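# Place the entire wire inside the bin

## Task

Get every part of the wire into the bin so none of it is above the rim; a wire left dangling over the table edge may count as a failure.

## Robot and tools

Robot: two arms, left_arm and right_arm, each ending in a two-finger parallel gripper. Scene frame: origin at table-top height midway between the nominal arm bases, +x out over the table, +y toward left_arm, +z up. Arm names do not match image left/right. Calibrated bases: left_arm at (-0.021, +0.329, 0) m, right_arm at (+0.001, -0.232, +0.020) m, each with almost no yaw. The fingers point along the gripper's +z axis and close along its y axis. end_effector_position is the point between the finger pads, just under 1 cm behind the tips.

Command rows: every motion argument is built from rows of 14 numbers, each in [-1, 1], and every row covers both arms even if only one moves. Order: dx, dy, dz, rx, ry, rz, opening for left_arm, then the same seven for right_arm. The six pose numbers are offsets, not poses. They count from that arm's Hand target as it stood when the action or move began, along that Hand target's own axes. Scale: 1.0 = 0.6 m for dx/dy/dz, and 1.0 = 180 degrees for rx/ry/rz, which together form one rotation vector. Rows within one action or list all count from that same start, not from the row before. Because each new call starts from the current Hand target, repeating an offset moves the arm again. Sending 0 for all six pose numbers re-asks for the current Hand target. Opening is absolute: +1 fully open (about 87 mm pad gap), +0.5 about 69 mm, 0 about 43 mm, -0.5 about 18 mm, -1 closed. Zero is itself an opening command, so to leave a gripper unchanged, resend its present value.

execute_actions(actions, cameras): actions is a list of actions; each action is a list of up to 15 rows, each row one control step of 1/30 s. If an action has fewer rows, its last row is held until all 15 steps have run. The result gives robot state, plus sampled end_effector_position readings. Images come back only if actions is empty or cameras names them (["all"], a list of names, or [] for none). Camera names are cam_high, cam_low, cam_left_wrist and cam_right_wrist; an unknown name invalidates the call. An empty actions list also reports the scene number.

move(target, speed, blend, opening_speed, blocking, cameras): drives each gripper in a straight line toward its target. target is one 14-number row, or a list of up to 15 rows, all counted from the same starting Hand targets. speed is in m/s, 0.002 to 2.9, default 0.25; rotation is capped at twice that value in rad/s. Give one speed, or one per target. blend is in metres and rounds the corners at intermediate targets; 0 means stop at each. opening_speed is the rate of change per second on the -1..+1 scale, at least 0.2. blocking=false returns after about 0.5 s while the move continues. A move lasts at least 0.5 s and at most 10 s. Paths do not avoid obstacles or the other arm, and grippers lag and overshoot more at higher speed and near full reach. Do not route a path close to an arm's own base; go around it. The result adds a move: line giving the ending (done, off_target, moving, held, fault) and any limits (paced = the pose was clipped; held = steps were withheld). done means at rest within 10 mm and 2 degrees of the target.

wait(seconds 0-10) lets the scene run, and a running move keeps going. stop brakes a running move. zoom_image(camera, region [x0,y0,x1,y1] in pixels, at most 504x504) enlarges part of that camera's latest image. Images are 672x504. read_manual gives licence texts only. finished_scene(scene) ends the scene; it cannot be undone.

Result fields: end_effector_position (m) and end_effector_quat_wxyz are in the scene frame. Hand target is the last commanded pose after clipping. Orientation is clipped each step to within 40 degrees of the measured orientation. The gripper often stops short of its Hand target, or droops and tilts at long reach, so check it after each move and send the remaining gap as an offset. grip_measured uses the opening scale. To hold something, command about 0.04 below the reading at first contact. Joint torques include gravity. Tool commands shows the current commands.

Things to avoid: dropping the wire or letting it slide off the table, releasing it while it is moving, hitting the table, bin or fixtures hard, and pressing hard into anything. An arm blocked by contact keeps pushing until commanded back past its gripper. Never let the two arms or grippers touch, and never close one gripper on the other's fingers. Avoid strain on the wrist camera cables. Long holds, stretched arms and pushing toward unreachable poses heat the motors: MOTOR HOT appears at 75 °C, the arm folds and idles at 90 °C, and it goes limp at 100 °C. Move smoothly and avoid needless effort. Lower the wire fully inside the bin, below the rim, with nothing hanging outside, and release it only once it is at rest.

Each tool is called after "Call:" by a JSON object that holds its "api" and its "payload", one argument or row to a line.

## Session

Call:
{"api": "execute_actions", "payload": {
  "actions": []
}}

Scene clock: 0.00 s.
left_arm: end_effector_position=(+0.3608, +0.3502, +0.0358) grip_measured=+1.000 end_effector_quat_wxyz=(+0.546, -0.037, +0.836, +0.028) | right_arm: end_effector_position=(+0.3689, -0.2731, +0.0622) grip_measured=+0.986 end_effector_quat_wxyz=(+0.582, +0.120, +0.792, -0.138)
Joint positions: left_arm=[0.037 1.575 0.398 0.763 -0.062 -0.02 1] | right_arm=[0.094 1.627 0.312 0.993 0.453 0.061 0.993]
Joint velocities: within noise
Joint torques (N m): no reading
Heat: left arm: 33 °C; right arm: 39 °C.
Hand target: left_arm +0.3637, +0.3503, +0.0406; +0.552, -0.037, +0.833, +0.028 | right_arm +0.3732, -0.2728, +0.0700; +0.592, +0.123, +0.784, -0.136
Tool commands: left_gripper/opening=+1.0 right_gripper/opening=+1.0
camera_calibration:
cam_left_wrist: T_world_to_cam=[[0.0900507, -0.995827, -0.0147855, 0.314815], [-0.955722, -0.0822289, -0.282549, 0.404658], [0.280155, 0.0395746, -0.959139, 0.065516], [0, 0, 0, 1]] pos_world=[0.340037, 0.344183, 0.18183]
cam_right_wrist: T_world_to_cam=[[-0.341504, -0.937931, 0.0605056, -0.132595], [-0.877801, 0.295278, -0.377196, 0.446588], [0.335918, -0.181926, -0.924155, 0.0264654], [0, 0, 0, 1]] pos_world=[0.337844, -0.251418, 0.200932]

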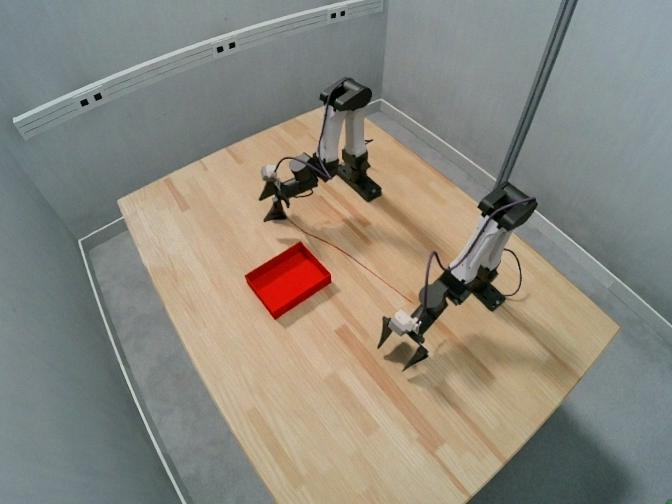

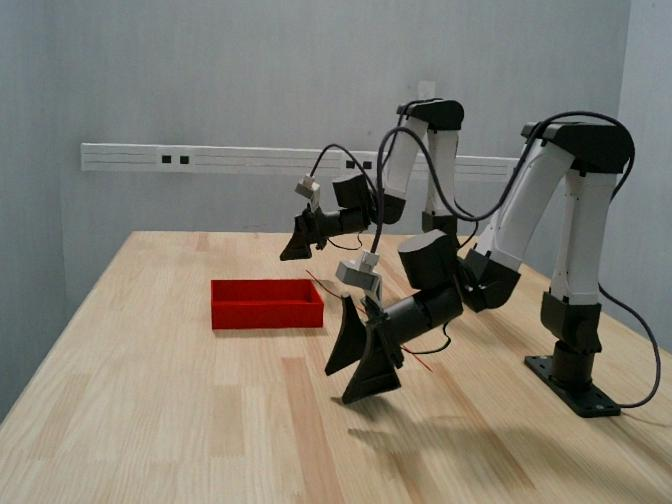

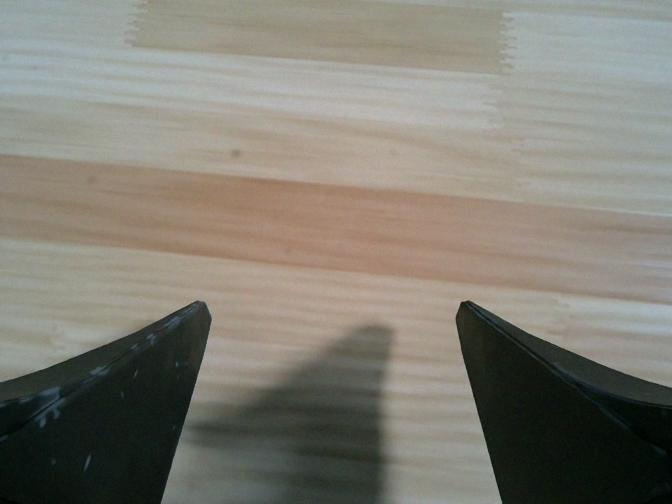

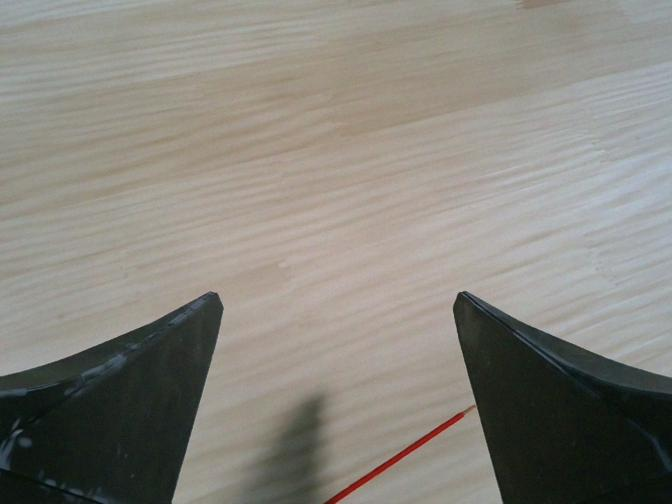

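Call:
{"api": "move", "payload": {
  "target": [
    [-0.123,0.001,-0.052,0,0,0,0,-0.128,-0.009,-0.0346,0,0,0,0],
    [-0.0185,-0.172,-0.3413,0.2968,0.2486,0.4607,0,-0.0712,-0.0678,-0.1025,-0.3537,0.213,-0.5208,0]
  ],
  "speed": [0.15,0.4],
  "blend": [0.02,0],
  "cameras": ["all"]
}}

Scene clock: 29.17 s.
left_arm: end_effector_position=(+0.1861, +0.2311, +0.1237) grip_measured=+0.000 end_effector_quat_wxyz=(+0.040, +0.700, +0.713, +0.008) | right_arm: end_effector_position=(+0.3093, -0.2898, +0.1237) grip_measured=+0.000 end_effector_quat_wxyz=(-0.045, +0.698, -0.711, +0.069)
Joint positions: left_arm=[-0.585 1.409 1.17 -1.25 0 0.959 0.5] | right_arm=[-0.034 1.566 1.211 -1.053 0.029 -1.592 0.5]
Joint torques (N m): left_arm=[-0.88 -4.25 8.99 0.2 -0.05 0.02] | right_arm=[0.53 -5.39 8.13 0.53 0.14 -0.21]
Heat: left arm: 36 °C; right arm: 40 °C.
Hand target: left_arm +0.1899, +0.2299, +0.1299; +0.042, +0.706, +0.707, +0.013 | right_arm +0.3152, -0.2900, +0.1299; -0.045, +0.705, -0.704, +0.075
Off the commanded pose: left_arm 0.007 m, 1 deg | right_arm 0.009 m, 1 deg.
move: done
camera_calibration:
cam_left_wrist: T_world_to_cam=[[-0.997623, -0.0107838, -0.0680631, 0.194666], [-0.0573153, 0.678202, 0.732637, -0.21569], [0.03826, 0.734796, -0.677208, 0.0530004], [0, 0, 0, 1]] pos_world=[0.179813, 0.109436, 0.207164]
cam_right_wrist: T_world_to_cam=[[0.988725, -0.0316843, 0.146351, -0.331839], [-0.135981, -0.599246, 0.788932, -0.210576], [0.0627036, -0.799937, -0.596798, -0.0347708], [0, 0, 0, 1]] pos_world=[0.301644, -0.164516, 0.193944]

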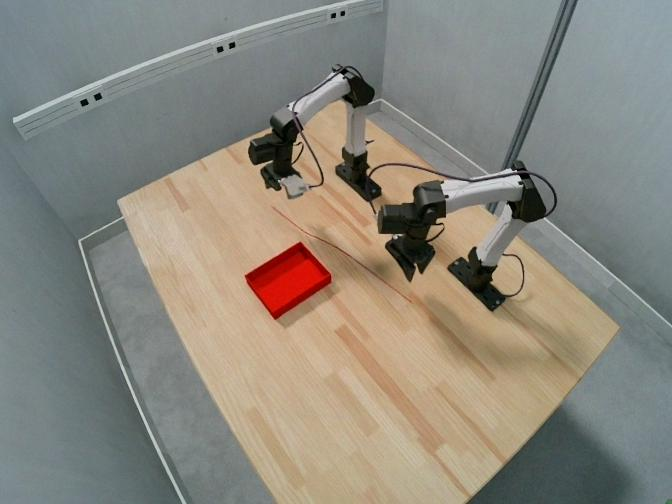

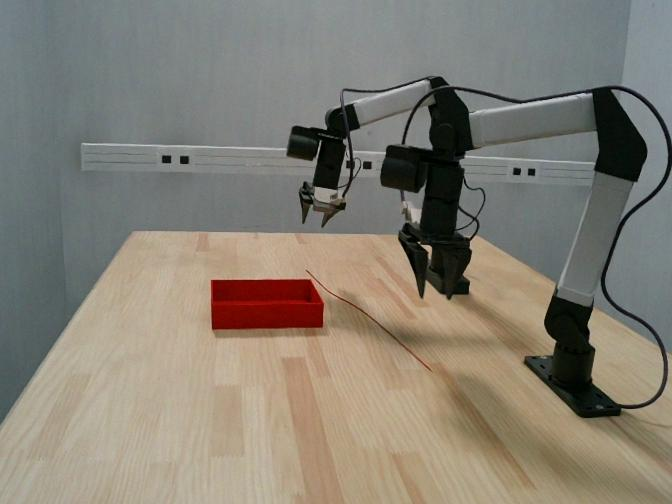

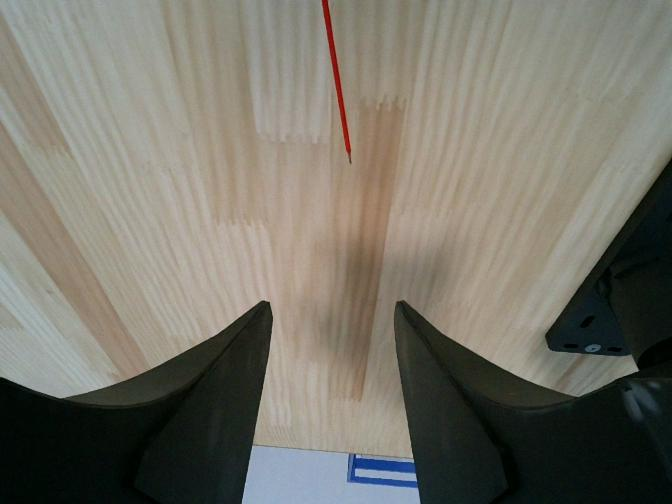

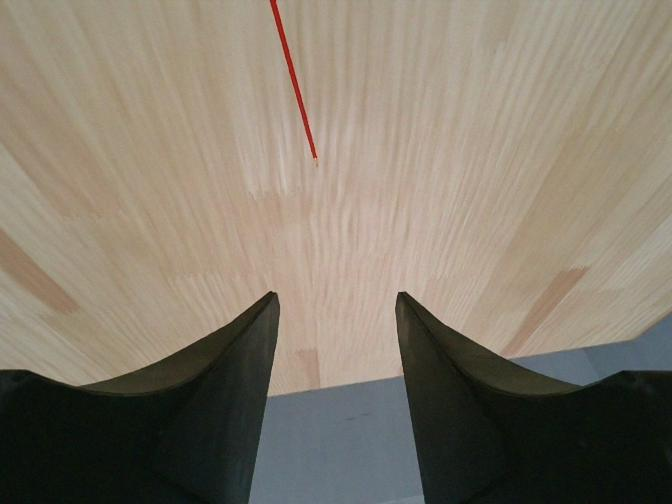

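Call:
{"api": "move", "payload": {
  "target": [
    [0.0065,-0.0123,0.17,0,0,0,-0.2,0.0145,0.0383,0.174,0,0,0,-0.2],
    [0.0065,-0.0123,0.1997,0,0,0,-0.2,0.0145,0.0383,0.204,0,0,0,-0.2]
  ],
  "speed": [0.2,0.04],
  "blend": [0.005,0],
  "cameras": ["cam_left_wrist","cam_right_wrist"]
}}

Call:
{"api": "zoom_image", "payload": {
  "camera": "cam_left_wrist",
  "region": [220, 200, 460, 380]
}}

Call:
{"api": "zoom_image", "payload": {
  "camera": "cam_right_wrist",
  "region": [220, 200, 460, 380]
}}

Scene clock: 41.63 s.
left_arm: end_effector_position=(+0.1909, +0.2282, +0.0134) grip_measured=-0.200 end_effector_quat_wxyz=(+0.043, +0.700, +0.713, +0.009) | right_arm: end_effector_position=(+0.3123, -0.3020, +0.0094) grip_measured=-0.200 end_effector_quat_wxyz=(-0.044, +0.702, -0.707, +0.074)
Joint positions: left_arm=[-0.585 1.528 0.822 -0.778 -0.002 0.96 0.4] | right_arm=[-0.072 1.729 0.898 -0.57 0.029 -1.642 0.4]
Joint torques (N m): left_arm=[-0.76 -4.93 5.03 0.46 -0.03 0.08] | right_arm=[-0.58 -5.87 4.08 0.85 0.06 -0.22]
Heat: left arm: 39 °C; right arm: 40 °C.
Hand target: left_arm +0.1919, +0.2290, +0.0098; +0.042, +0.706, +0.707, +0.013 | right_arm +0.3132, -0.3040, +0.0059; -0.045, +0.705, -0.704, +0.075
Off the commanded pose: left_arm 0.004 m, 1 deg | right_arm 0.004 m, 0 deg.
move: done
camera_calibration:
cam_left_wrist: T_world_to_cam=[[-0.997279, -0.00995921, -0.0730397, 0.19165], [-0.0603467, 0.679339, 0.731339, -0.13232], [0.0423351, 0.733757, -0.678091, -0.0203611], [0, 0, 0, 1]] pos_world=[0.184006, 0.106739, 0.0969621]
cam_right_wrist: T_world_to_cam=[[0.98832, -0.0201924, 0.151047, -0.314827], [-0.13342, -0.593591, 0.79363, -0.126375], [0.0736347, -0.804513, -0.589352, -0.117901], [0, 0, 0, 1]] pos_world=[0.30297, -0.176225, 0.0783633]
Images, in order (width x height): cam_left_wrist 672x504, cam_right_wrist 672x504.

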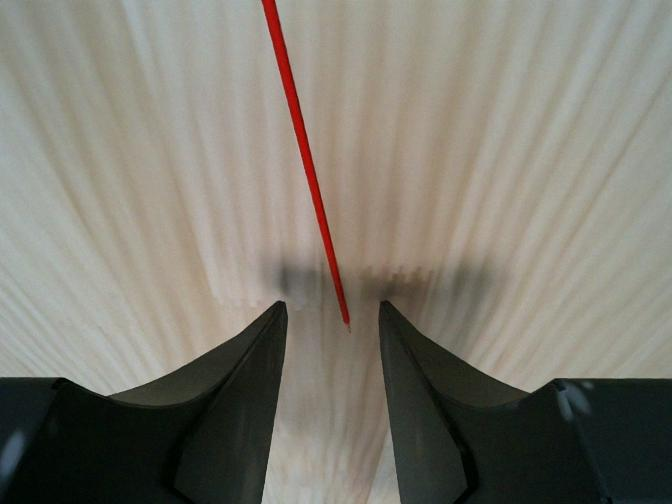

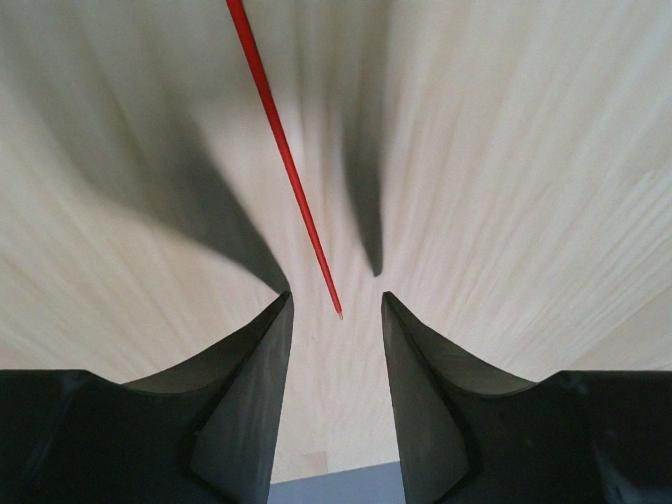

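Scaled by 2.100 from the camera's 672x504 image, which has a finer 960x720 frame.

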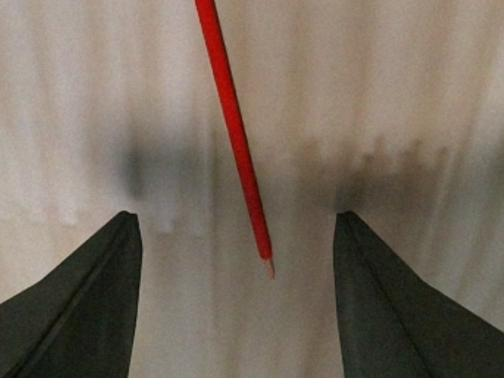

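Scaled by 2.100 from the camera's 672x504 image, which has a finer 960x720 frame.

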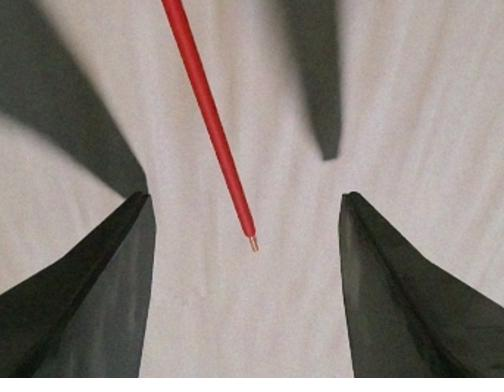

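Call:
{"api": "move", "payload": {
  "target": [-0.028,0.006,0.006,0,0,-0.05,-0.2,-0.028,0.01,-0.003,-0.054,0,-0.06,-0.2],
  "speed": 0.08,
  "cameras": ["cam_left_wrist","cam_right_wrist"]
}}

Call:
{"api": "zoom_image", "payload": {
  "camera": "cam_left_wrist",
  "region": [220, 200, 460, 380]
}}

Call:
{"api": "zoom_image", "payload": {
  "camera": "cam_right_wrist",
  "region": [220, 200, 460, 380]
}}

Scene clock: 48.33 s.
left_arm: end_effector_position=(+0.1885, +0.2221, +0.0065) grip_measured=-0.200 end_effector_quat_wxyz=(+0.028, +0.651, +0.759, +0.014) | right_arm: end_effector_position=(+0.3042, -0.2892, +0.0047) grip_measured=-0.200 end_effector_quat_wxyz=(+0.019, +0.762, -0.647, +0.024)
Joint positions: left_arm=[-0.61 1.592 0.852 -0.772 -0.024 0.8 0.4] | right_arm=[-0.017 1.811 0.989 -0.736 0.059 -1.756 0.4]
Joint torques (N m): left_arm=[-1.1 -4.78 7.71 0.48 0.15 -0.17] | right_arm=[0.65 -6.08 6.6 0.06 0.04 -0.16]
Heat: left arm: 39 °C; right arm: 41 °C.
Hand target: left_arm +0.1957, +0.2120, +0.0072; +0.043, +0.648, +0.760, +0.010 | right_arm +0.3070, -0.2872, +0.0059; +0.022, +0.769, -0.639, +0.019
Off the commanded pose: left_arm 0.012 m, 2 deg | right_arm 0.004 m, 1 deg.
move: off_target (left_arm)
camera_calibration:
cam_left_wrist: T_world_to_cam=[[-0.987899, -0.143383, -0.0591287, 0.216549], [-0.138936, 0.648689, 0.748264, -0.101757], [-0.068932, 0.747424, -0.660761, -0.00253428], [0, 0, 0, 1]] pos_world=[0.199616, 0.098952, 0.0872704]
cam_right_wrist: T_world_to_cam=[[0.989045, 0.147041, -0.0130208, -0.256905], [0.0955407, -0.570398, 0.815793, -0.179207], [0.112528, -0.8081, -0.578198, -0.122644], [0, 0, 0, 1]] pos_world=[0.285013, -0.163552, 0.071938]
Images, in order (width x height): cam_left_wrist 672x504, cam_right_wrist 672x504.

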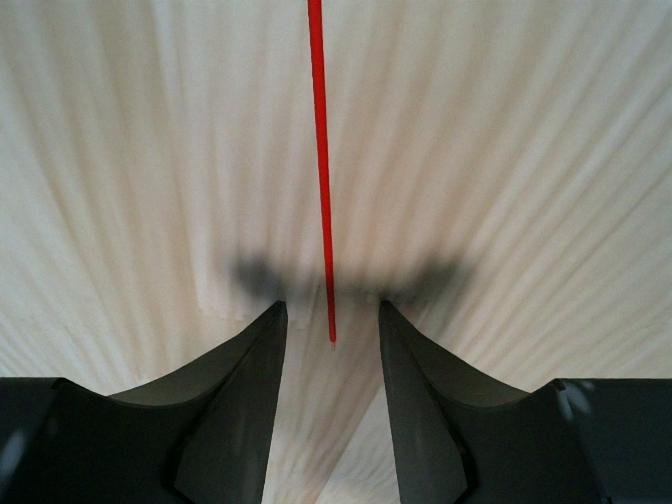

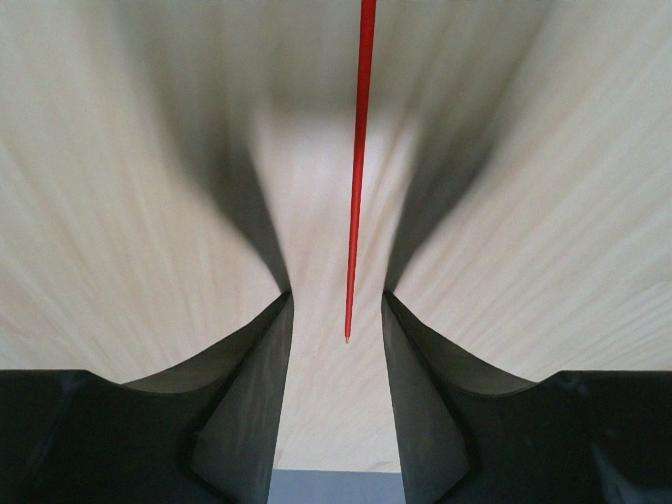

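Scaled by 2.100 from the camera's 672x504 image, which has a finer 960x720 frame.

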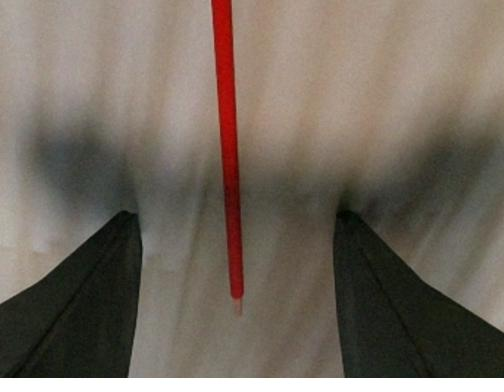

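Scaled by 2.100 from the camera's 672x504 image, which has a finer 960x720 frame.

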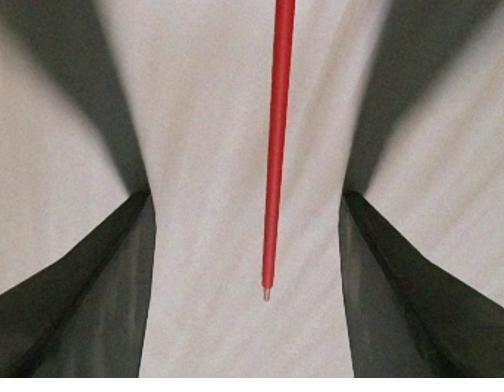

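Call:
{"api": "move", "payload": {
  "target": [
    [0,0,0.004,0,0,0,-0.2,0,0,0.006,0,0,0,-0.2],
    [0,0,0.004,0,0,0,-1,0,0,0.006,0,0,0,-1]
  ],
  "opening_speed": 0.8,
  "speed": 0.05,
  "cameras": ["cam_left_wrist","cam_right_wrist"]
}}

Scene clock: 52.00 s.
left_arm: end_effector_position=(+0.1869, +0.2212, +0.0056) grip_measured=-0.955 end_effector_quat_wxyz=(+0.026, +0.649, +0.760, +0.012) | right_arm: end_effector_position=(+0.3039, -0.2899, +0.0046) grip_measured=-0.979 end_effector_quat_wxyz=(+0.021, +0.762, -0.646, +0.024)
Joint positions: left_arm=[-0.614 1.596 0.852 -0.773 -0.02 0.793 0.022] | right_arm=[-0.017 1.812 0.989 -0.737 0.063 -1.756 0.011]
Joint torques (N m): left_arm=[-0.85 -4.67 7.27 0.57 0.11 -0.11] | right_arm=[0.58 -5.35 6.01 0.28 0.01 -0.26]
Heat: left arm: 39 °C; right arm: 41 °C.
Hand target: left_arm +0.1959, +0.2119, +0.0048; +0.043, +0.649, +0.760, +0.010 | right_arm +0.3070, -0.2874, +0.0024; +0.022, +0.769, -0.639, +0.019
Off the commanded pose: left_arm 0.013 m, 2 deg | right_arm 0.005 m, 1 deg.
move: off_target (left_arm); target 2's new opening was sent with left_arm's hand 0.013 m and 2 deg from that target
camera_calibration:
cam_left_wrist: T_world_to_cam=[[-0.987653, -0.147413, -0.0530177, 0.21563], [-0.136979, 0.648418, 0.74886, -0.101127], [-0.0760137, 0.746876, -0.660604, -0.00119448], [0, 0, 0, 1]] pos_world=[0.199025, 0.098251, 0.0863727]
cam_right_wrist: T_world_to_cam=[[0.988975, 0.147294, -0.0152409, -0.256421], [0.0970432, -0.566935, 0.818027, -0.179012], [0.111849, -0.810487, -0.574978, -0.123798], [0, 0, 0, 1]] pos_world=[0.284812, -0.164055, 0.0713472]
Images, in order (width x height): cam_left_wrist 672x504, cam_right_wrist 672x504.

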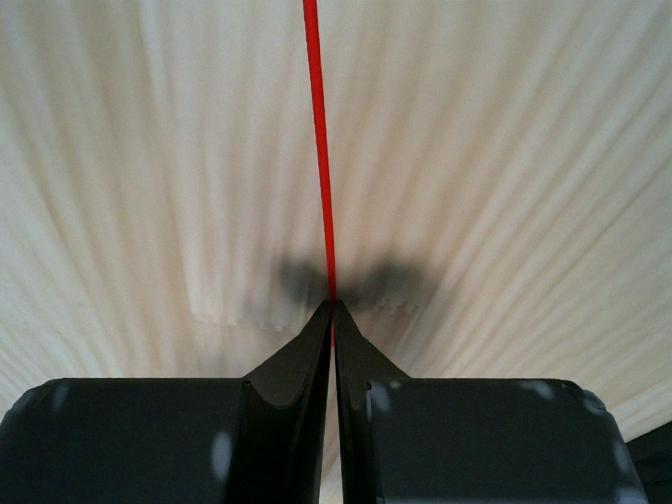

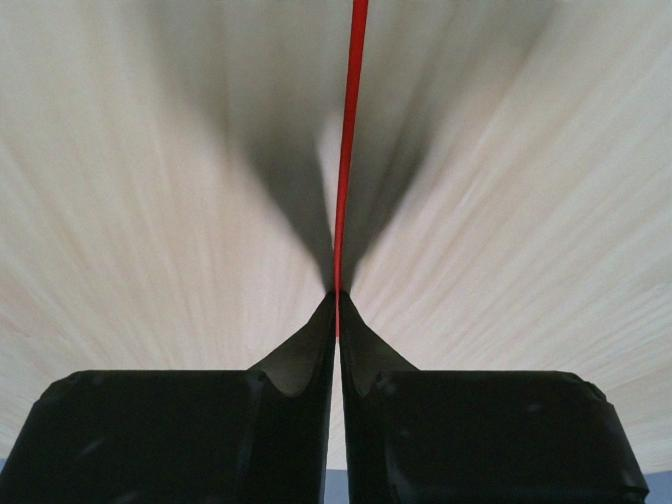

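Call:
{"api": "move", "payload": {
  "target": [-0.1345,0.1877,-0.4072,-0.115,-0.2313,-0.2787,-1,-0.1113,-0.0602,-0.4375,0.2165,-0.2263,0.4955,-1],
  "speed": 0.25,
  "cameras": ["all"]
}}

Scene clock: 71.43 s.
left_arm: end_effector_position=(+0.2959, +0.1631, +0.2427) grip_measured=-0.955 end_effector_quat_wxyz=(+0.385, +0.226, +0.889, -0.097) | right_arm: end_effector_position=(+0.3219, -0.2013, +0.2394) grip_measured=-0.979 end_effector_quat_wxyz=(+0.389, -0.055, +0.919, +0.023)
Joint positions: left_arm=[-0.471 1.351 1.403 -0.806 0.012 0.014 0.022] | right_arm=[0.088 1.214 1.223 -0.779 -0.024 -0.025 0.011]
Joint torques (N m): left_arm=[-0.91 -6.34 9.8 1.44 -0.07 -0.16] | right_arm=[0.53 -5.08 8.9 1.91 0.19 0.04]
Heat: left arm: 39 °C; right arm: 41 °C.
Hand target: left_arm +0.3004, +0.1600, +0.2603; +0.410, +0.219, +0.880, -0.102 | right_arm +0.3300, -0.2000, +0.2601; +0.421, -0.048, +0.905, +0.022
Off the commanded pose: left_arm 0.018 m, 3 deg | right_arm 0.022 m, 4 deg.
move: off_target (left_arm, right_arm)
camera_calibration:
cam_left_wrist: T_world_to_cam=[[-0.482035, -0.876108, -0.00879643, 0.285791], [-0.875104, 0.480944, 0.0537273, 0.188379], [-0.0428403, 0.0335963, -0.998517, 0.39566], [0, 0, 0, 1]] pos_world=[0.319562, 0.146491, 0.387466]
cam_right_wrist: T_world_to_cam=[[0.119254, -0.99264, -0.0210635, -0.231758], [-0.988386, -0.120702, 0.0923251, 0.290416], [-0.094188, 0.00980872, -0.995506, 0.413154], [0, 0, 0, 1]] pos_world=[0.353595, -0.199051, 0.379603]

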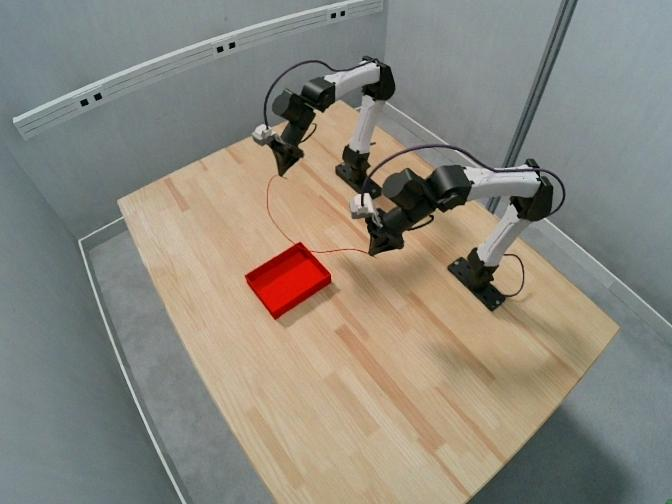

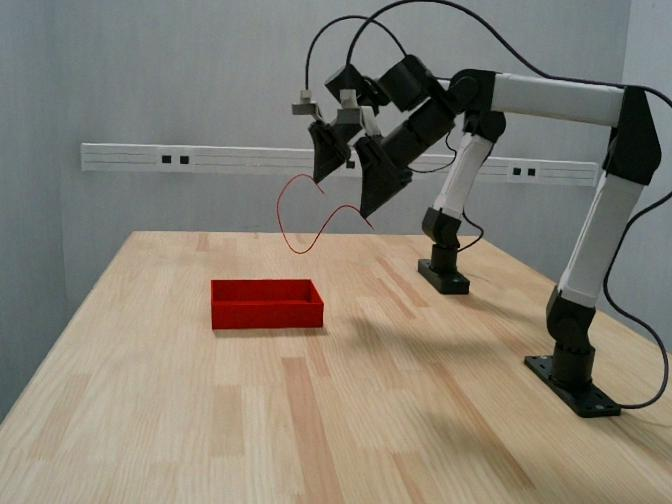

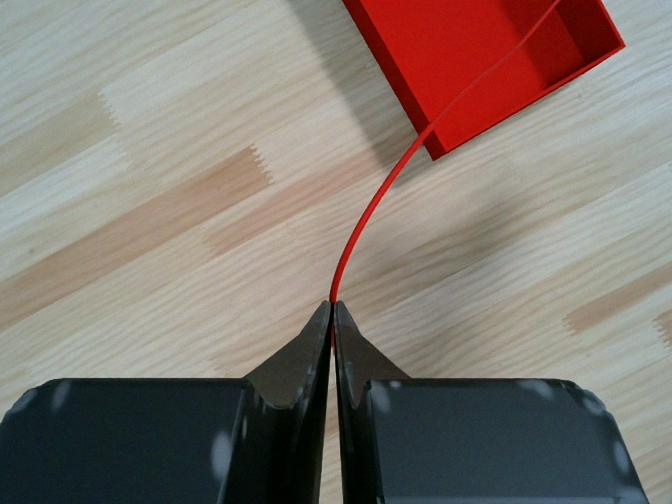

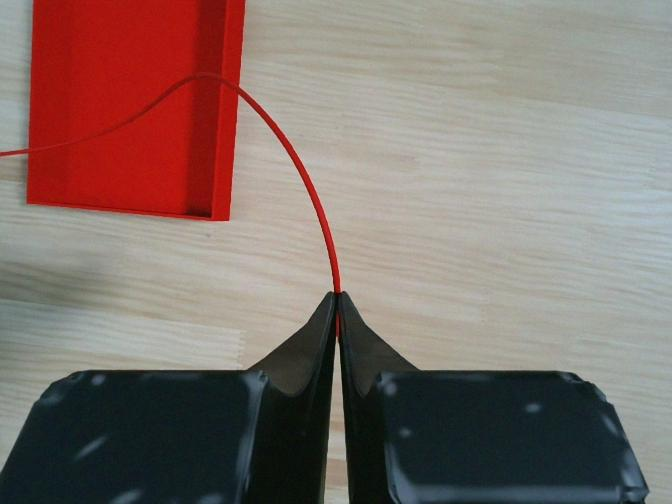

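Call:
{"api": "move", "payload": {
  "target": [-0.2113,-0.065,0.1873,-0.0092,0.0344,-0.4953,-1,-0.1622,0.1597,0.1152,-0.0207,0.0563,0.4094,-1],
  "speed": 0.2,
  "cameras": ["all"]
}}

Call:
{"api": "zoom_image", "payload": {
  "camera": "cam_high",
  "region": [190, 150, 430, 340]
}}

Call:
{"api": "zoom_image", "payload": {
  "camera": "cam_low",
  "region": [180, 180, 400, 350]
}}

Scene clock: 89.60 s.
left_arm: end_effector_position=(+0.4304, +0.0508, +0.2809) grip_measured=-0.955 end_effector_quat_wxyz=(+0.186, -0.460, +0.802, -0.333) | right_arm: end_effector_position=(+0.4302, -0.0978, +0.2798) grip_measured=-0.979 end_effector_quat_wxyz=(+0.244, +0.490, +0.788, +0.280)
Joint positions: left_arm=[-0.446 1.977 2.151 -0.964 0.06 -1.52 0.022] | right_arm=[0.184 1.655 1.69 -0.849 -0.081 1.326 0.011]
Joint torques (N m): left_arm=[-0.81 -10.03 9.48 1.14 0.08 -0.14] | right_arm=[0.66 -6.43 8.76 1.58 0.03 -0.02]
Heat: left arm: 40 °C; right arm: 41 °C.
Hand target: left_arm +0.4301, +0.0469, +0.2850; +0.180, -0.462, +0.800, -0.338 | right_arm +0.4348, -0.0925, +0.2902; +0.246, +0.489, +0.783, +0.294
Off the commanded pose: left_arm 0.006 m, 1 deg | right_arm 0.012 m, 2 deg.
move: off_target (right_arm)
camera_calibration:
cam_left_wrist: T_world_to_cam=[[0.608668, -0.363747, 0.705132, -0.443445], [-0.793418, -0.275325, 0.542848, 0.223915], [-0.00331911, -0.889879, -0.456185, 0.320975], [0, 0, 0, 1]] pos_world=[0.448634, 0.185976, 0.337559]
cam_right_wrist: T_world_to_cam=[[-0.632135, -0.344382, -0.694123, 0.433875], [-0.766228, 0.411145, 0.493816, 0.250261], [0.115324, 0.844015, -0.523774, 0.3221], [0, 0, 0, 1]] pos_world=[0.428878, -0.225332, 0.346287]

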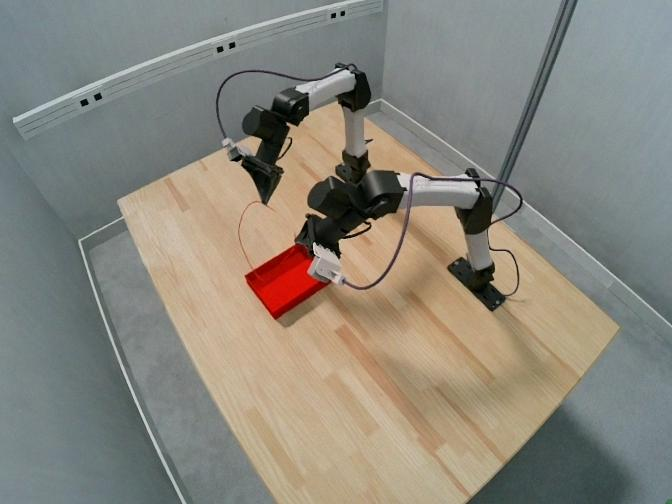

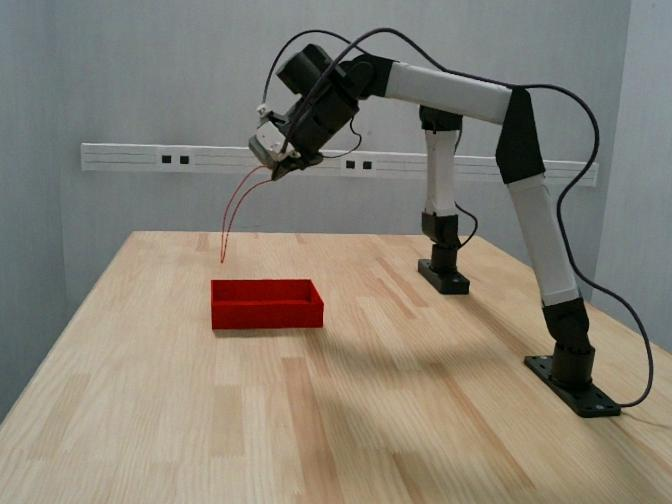

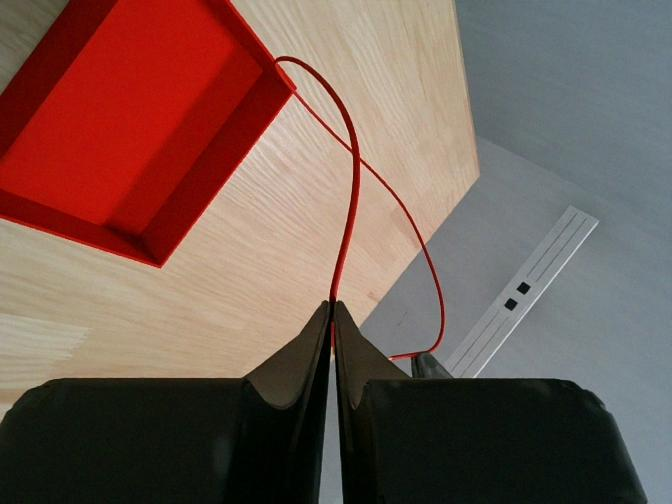

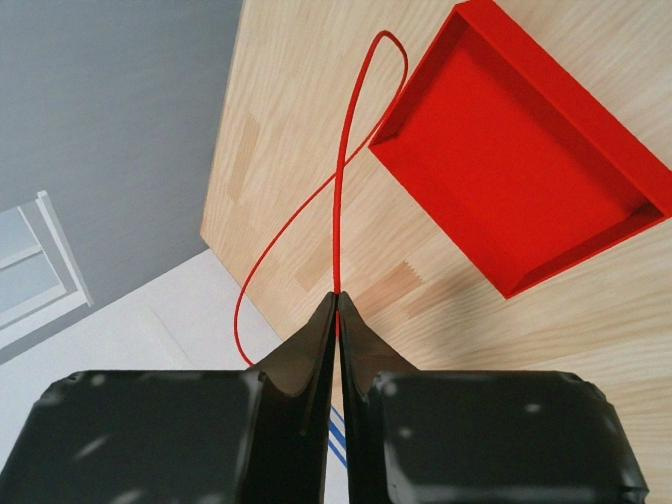

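Scaled by 2.100 from the camera's 672x504 image, which has a finer 960x720 frame.

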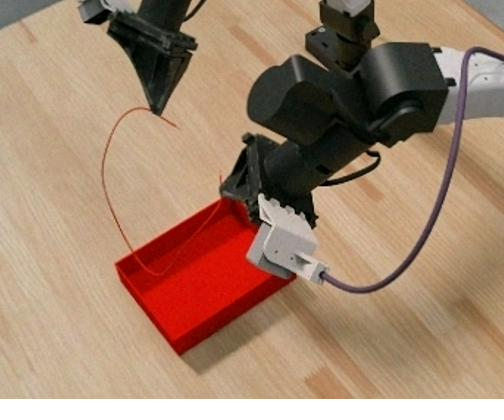

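Scaled by 2.291 from the camera's 672x504 image, which has a finer 960x720 frame.

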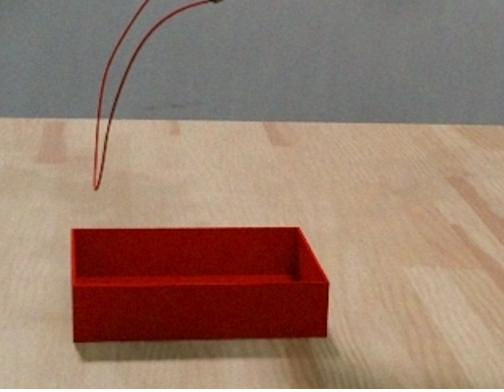

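Call:
{"api": "move", "payload": {
  "target": [0.0278,0.1152,0.0863,0,0,0,-1,0.0173,-0.1298,0.0807,0,0,0,-1],
  "speed": 0.12,
  "cameras": ["all"]
}}

Call:
{"api": "zoom_image", "payload": {
  "camera": "cam_high",
  "region": [190, 150, 430, 340]
}}

Call:
{"api": "zoom_image", "payload": {
  "camera": "cam_low",
  "region": [180, 180, 400, 350]
}}

Scene clock: 100.43 s.
left_arm: end_effector_position=(+0.4111, +0.0377, +0.1850) grip_measured=-0.955 end_effector_quat_wxyz=(+0.170, -0.461, +0.809, -0.322) | right_arm: end_effector_position=(+0.4129, -0.0997, +0.1858) grip_measured=-0.979 end_effector_quat_wxyz=(+0.232, +0.493, +0.793, +0.274)
Joint positions: left_arm=[-0.49 1.876 1.644 -0.595 0.047 -1.552 0.022] | right_arm=[0.184 1.577 1.248 -0.512 -0.089 1.326 0.011]
Joint torques (N m): left_arm=[-0.9 -14.16 6.52 1.32 -0.1 -0.14] | right_arm=[-0.38 -9.99 5.56 1.84 0.03 -0.07]
Heat: left arm: 42 °C; right arm: 41 °C.
Hand target: left_arm +0.4100, +0.0370, +0.2000; +0.180, -0.462, +0.800, -0.338 | right_arm +0.4148, -0.0996, +0.2003; +0.246, +0.489, +0.783, +0.294
Off the commanded pose: left_arm 0.015 m, 2 deg | right_arm 0.015 m, 3 deg.
move: off_target (left_arm, right_arm)
camera_calibration:
cam_left_wrist: T_world_to_cam=[[0.631642, -0.375789, 0.678093, -0.372875], [-0.774608, -0.270063, 0.571881, 0.243775], [-0.031779, -0.886481, -0.461673, 0.278025], [0, 0, 0, 1]] pos_world=[0.433189, 0.172176, 0.241791]
cam_right_wrist: T_world_to_cam=[[-0.649522, -0.346895, -0.676598, 0.360673], [-0.754173, 0.407056, 0.515294, 0.274858], [0.0966598, 0.844967, -0.526011, 0.284586], [0, 0, 0, 1]] pos_world=[0.414048, -0.227232, 0.252093]

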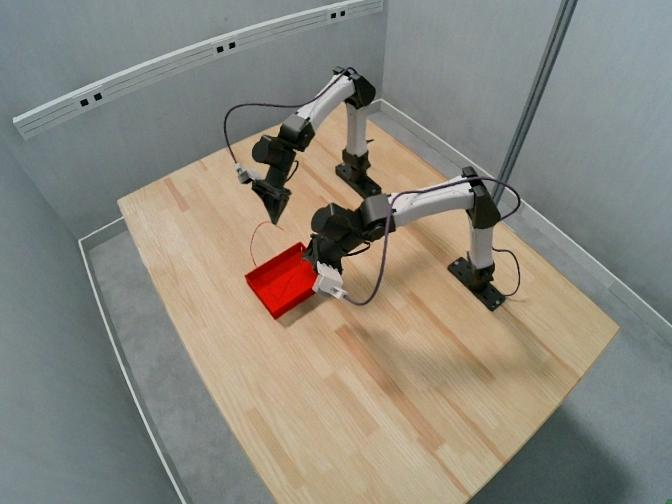

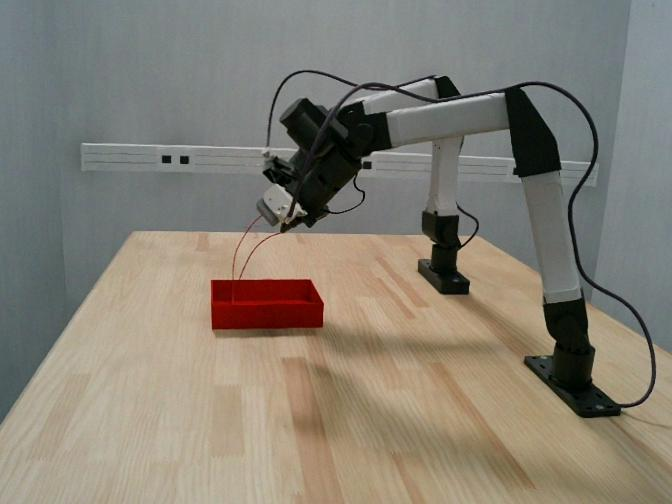

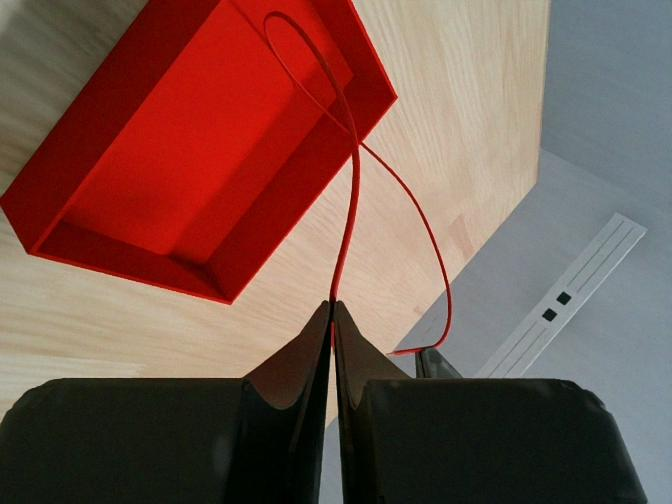

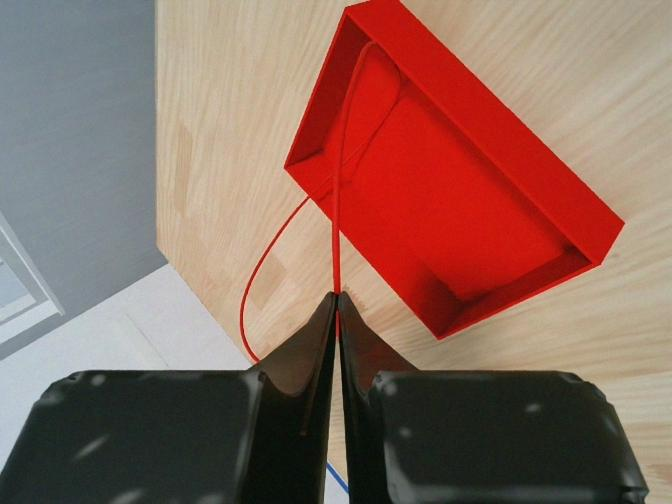

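Scaled by 2.100 from the camera's 672x504 image, which has a finer 960x720 frame.

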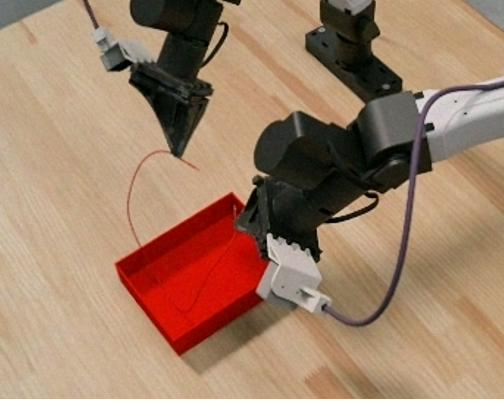

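Scaled by 2.291 from the camera's 672x504 image, which has a finer 960x720 frame.

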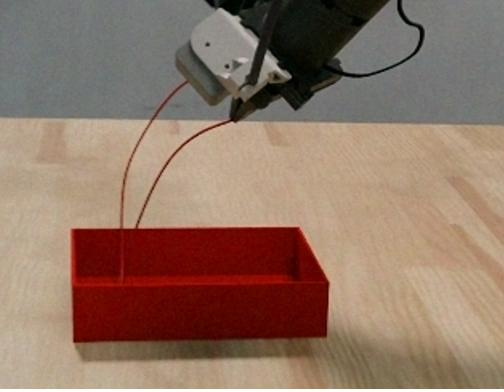

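Call:
{"api": "move", "payload": {
  "target": [
    [0.0359,-0.0144,0.0156,0,0,0,-1,-0.0303,-0.0117,-0.0073,0,0,0,-1],
    [0.036,0.1147,0.0987,0,0,0,-1,0.0502,-0.1173,0.0885,0,0,0,-1]
  ],
  "speed": 0.1,
  "blend": [0.01,0],
  "cameras": ["all"]
}}

Call:
{"api": "zoom_image", "payload": {
  "camera": "cam_high",
  "region": [190, 150, 430, 340]
}}

Call:
{"api": "zoom_image", "payload": {
  "camera": "cam_low",
  "region": [180, 180, 400, 350]
}}

Scene clock: 109.43 s.
left_arm: end_effector_position=(+0.3920, +0.0217, +0.1072) grip_measured=-0.955 end_effector_quat_wxyz=(+0.176, -0.458, +0.805, -0.332) | right_arm: end_effector_position=(+0.3912, -0.0850, +0.1129) grip_measured=-0.979 end_effector_quat_wxyz=(+0.240, +0.484, +0.789, +0.293)
Joint positions: left_arm=[-0.549 1.876 1.314 -0.238 0.005 -1.594 0.022] | right_arm=[0.235 1.56 0.902 -0.138 -0.072 1.362 0.011]
Joint torques (N m): left_arm=[-0.98 -11.47 6.27 1.33 -0.12 -0.14] | right_arm=[0.35 -5.64 5.2 1.85 0.28 -0.01]
Heat: left arm: 41 °C; right arm: 42 °C.
Hand target: left_arm +0.3919, +0.0201, +0.1099; +0.180, -0.462, +0.800, -0.337 | right_arm +0.3948, -0.0850, +0.1106; +0.246, +0.489, +0.783, +0.294
Off the commanded pose: left_arm 0.003 m, 1 deg | right_arm 0.004 m, 1 deg.
move: done
camera_calibration:
cam_left_wrist: T_world_to_cam=[[0.6169, -0.367866, 0.69578, -0.310302], [-0.786736, -0.263591, 0.558181, 0.275257], [-0.0219346, -0.891737, -0.452023, 0.222582], [0, 0, 0, 1]] pos_world=[0.412862, 0.15689, 0.162871]
cam_right_wrist: T_world_to_cam=[[-0.61925, -0.341685, -0.706952, 0.294398], [-0.778235, 0.386688, 0.494795, 0.300153], [0.104306, 0.856577, -0.505368, 0.231557], [0, 0, 0, 1]] pos_world=[0.391742, -0.213821, 0.176633]

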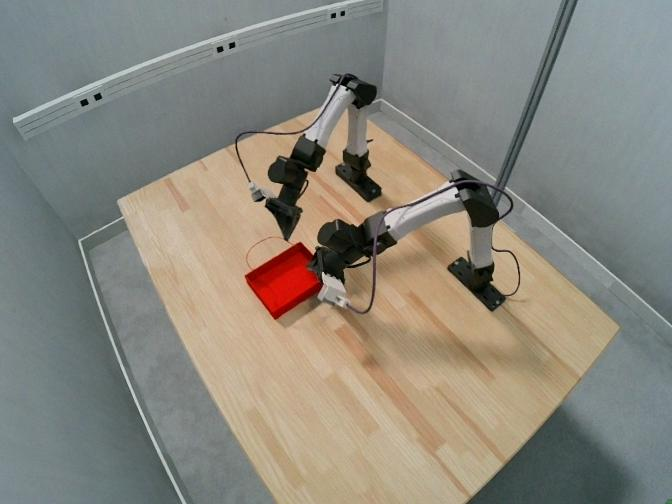

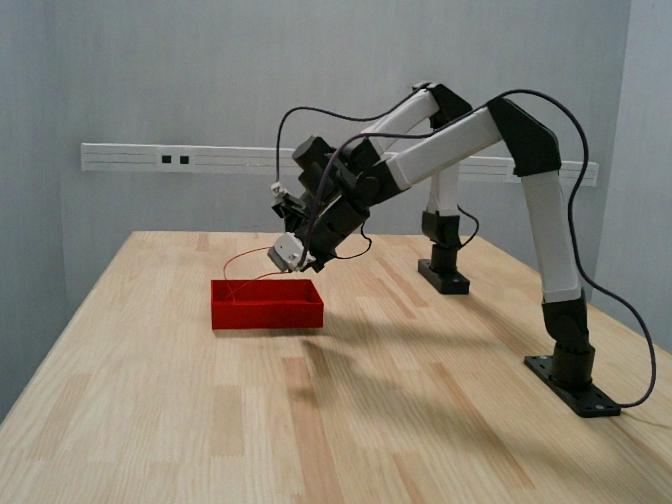

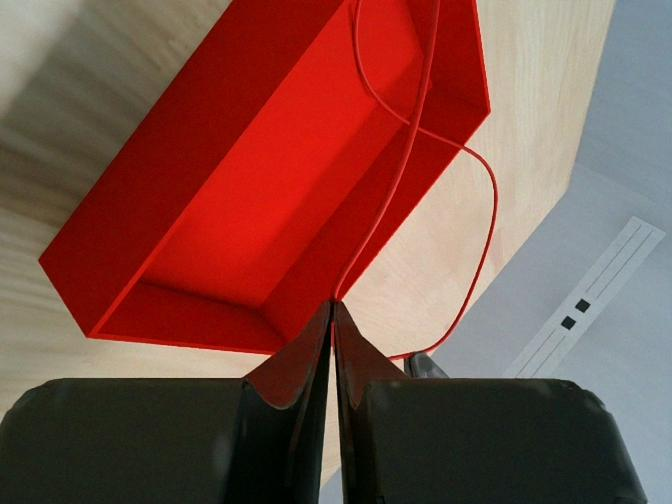

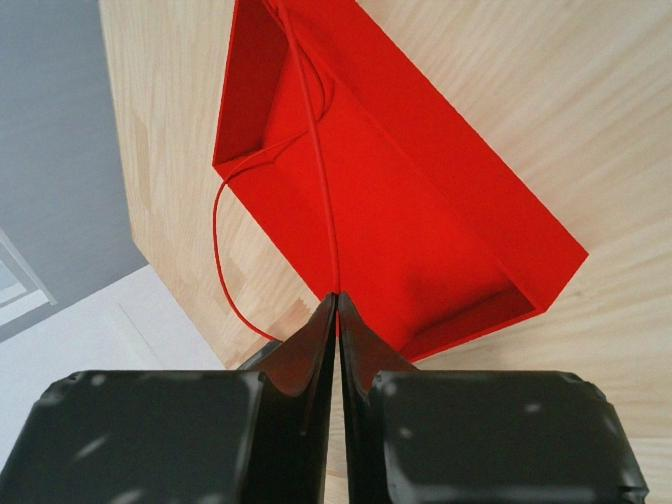

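Scaled by 2.100 from the camera's 672x504 image, which has a finer 960x720 frame.

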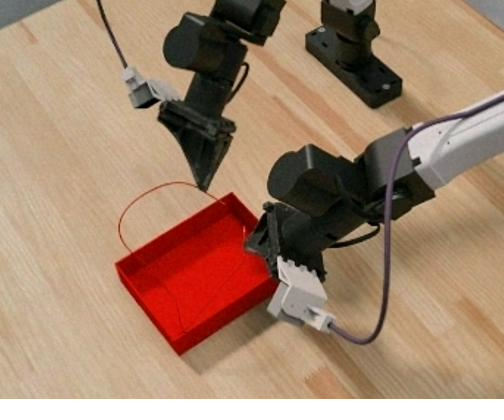

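Scaled by 2.291 from the camera's 672x504 image, which has a finer 960x720 frame.

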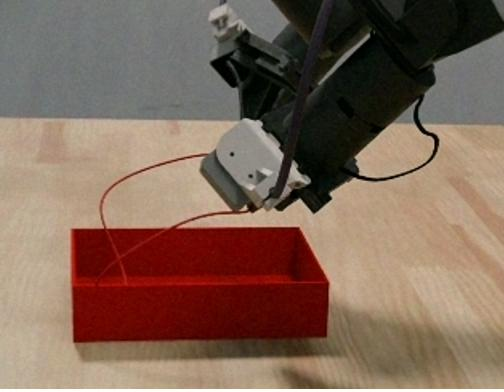

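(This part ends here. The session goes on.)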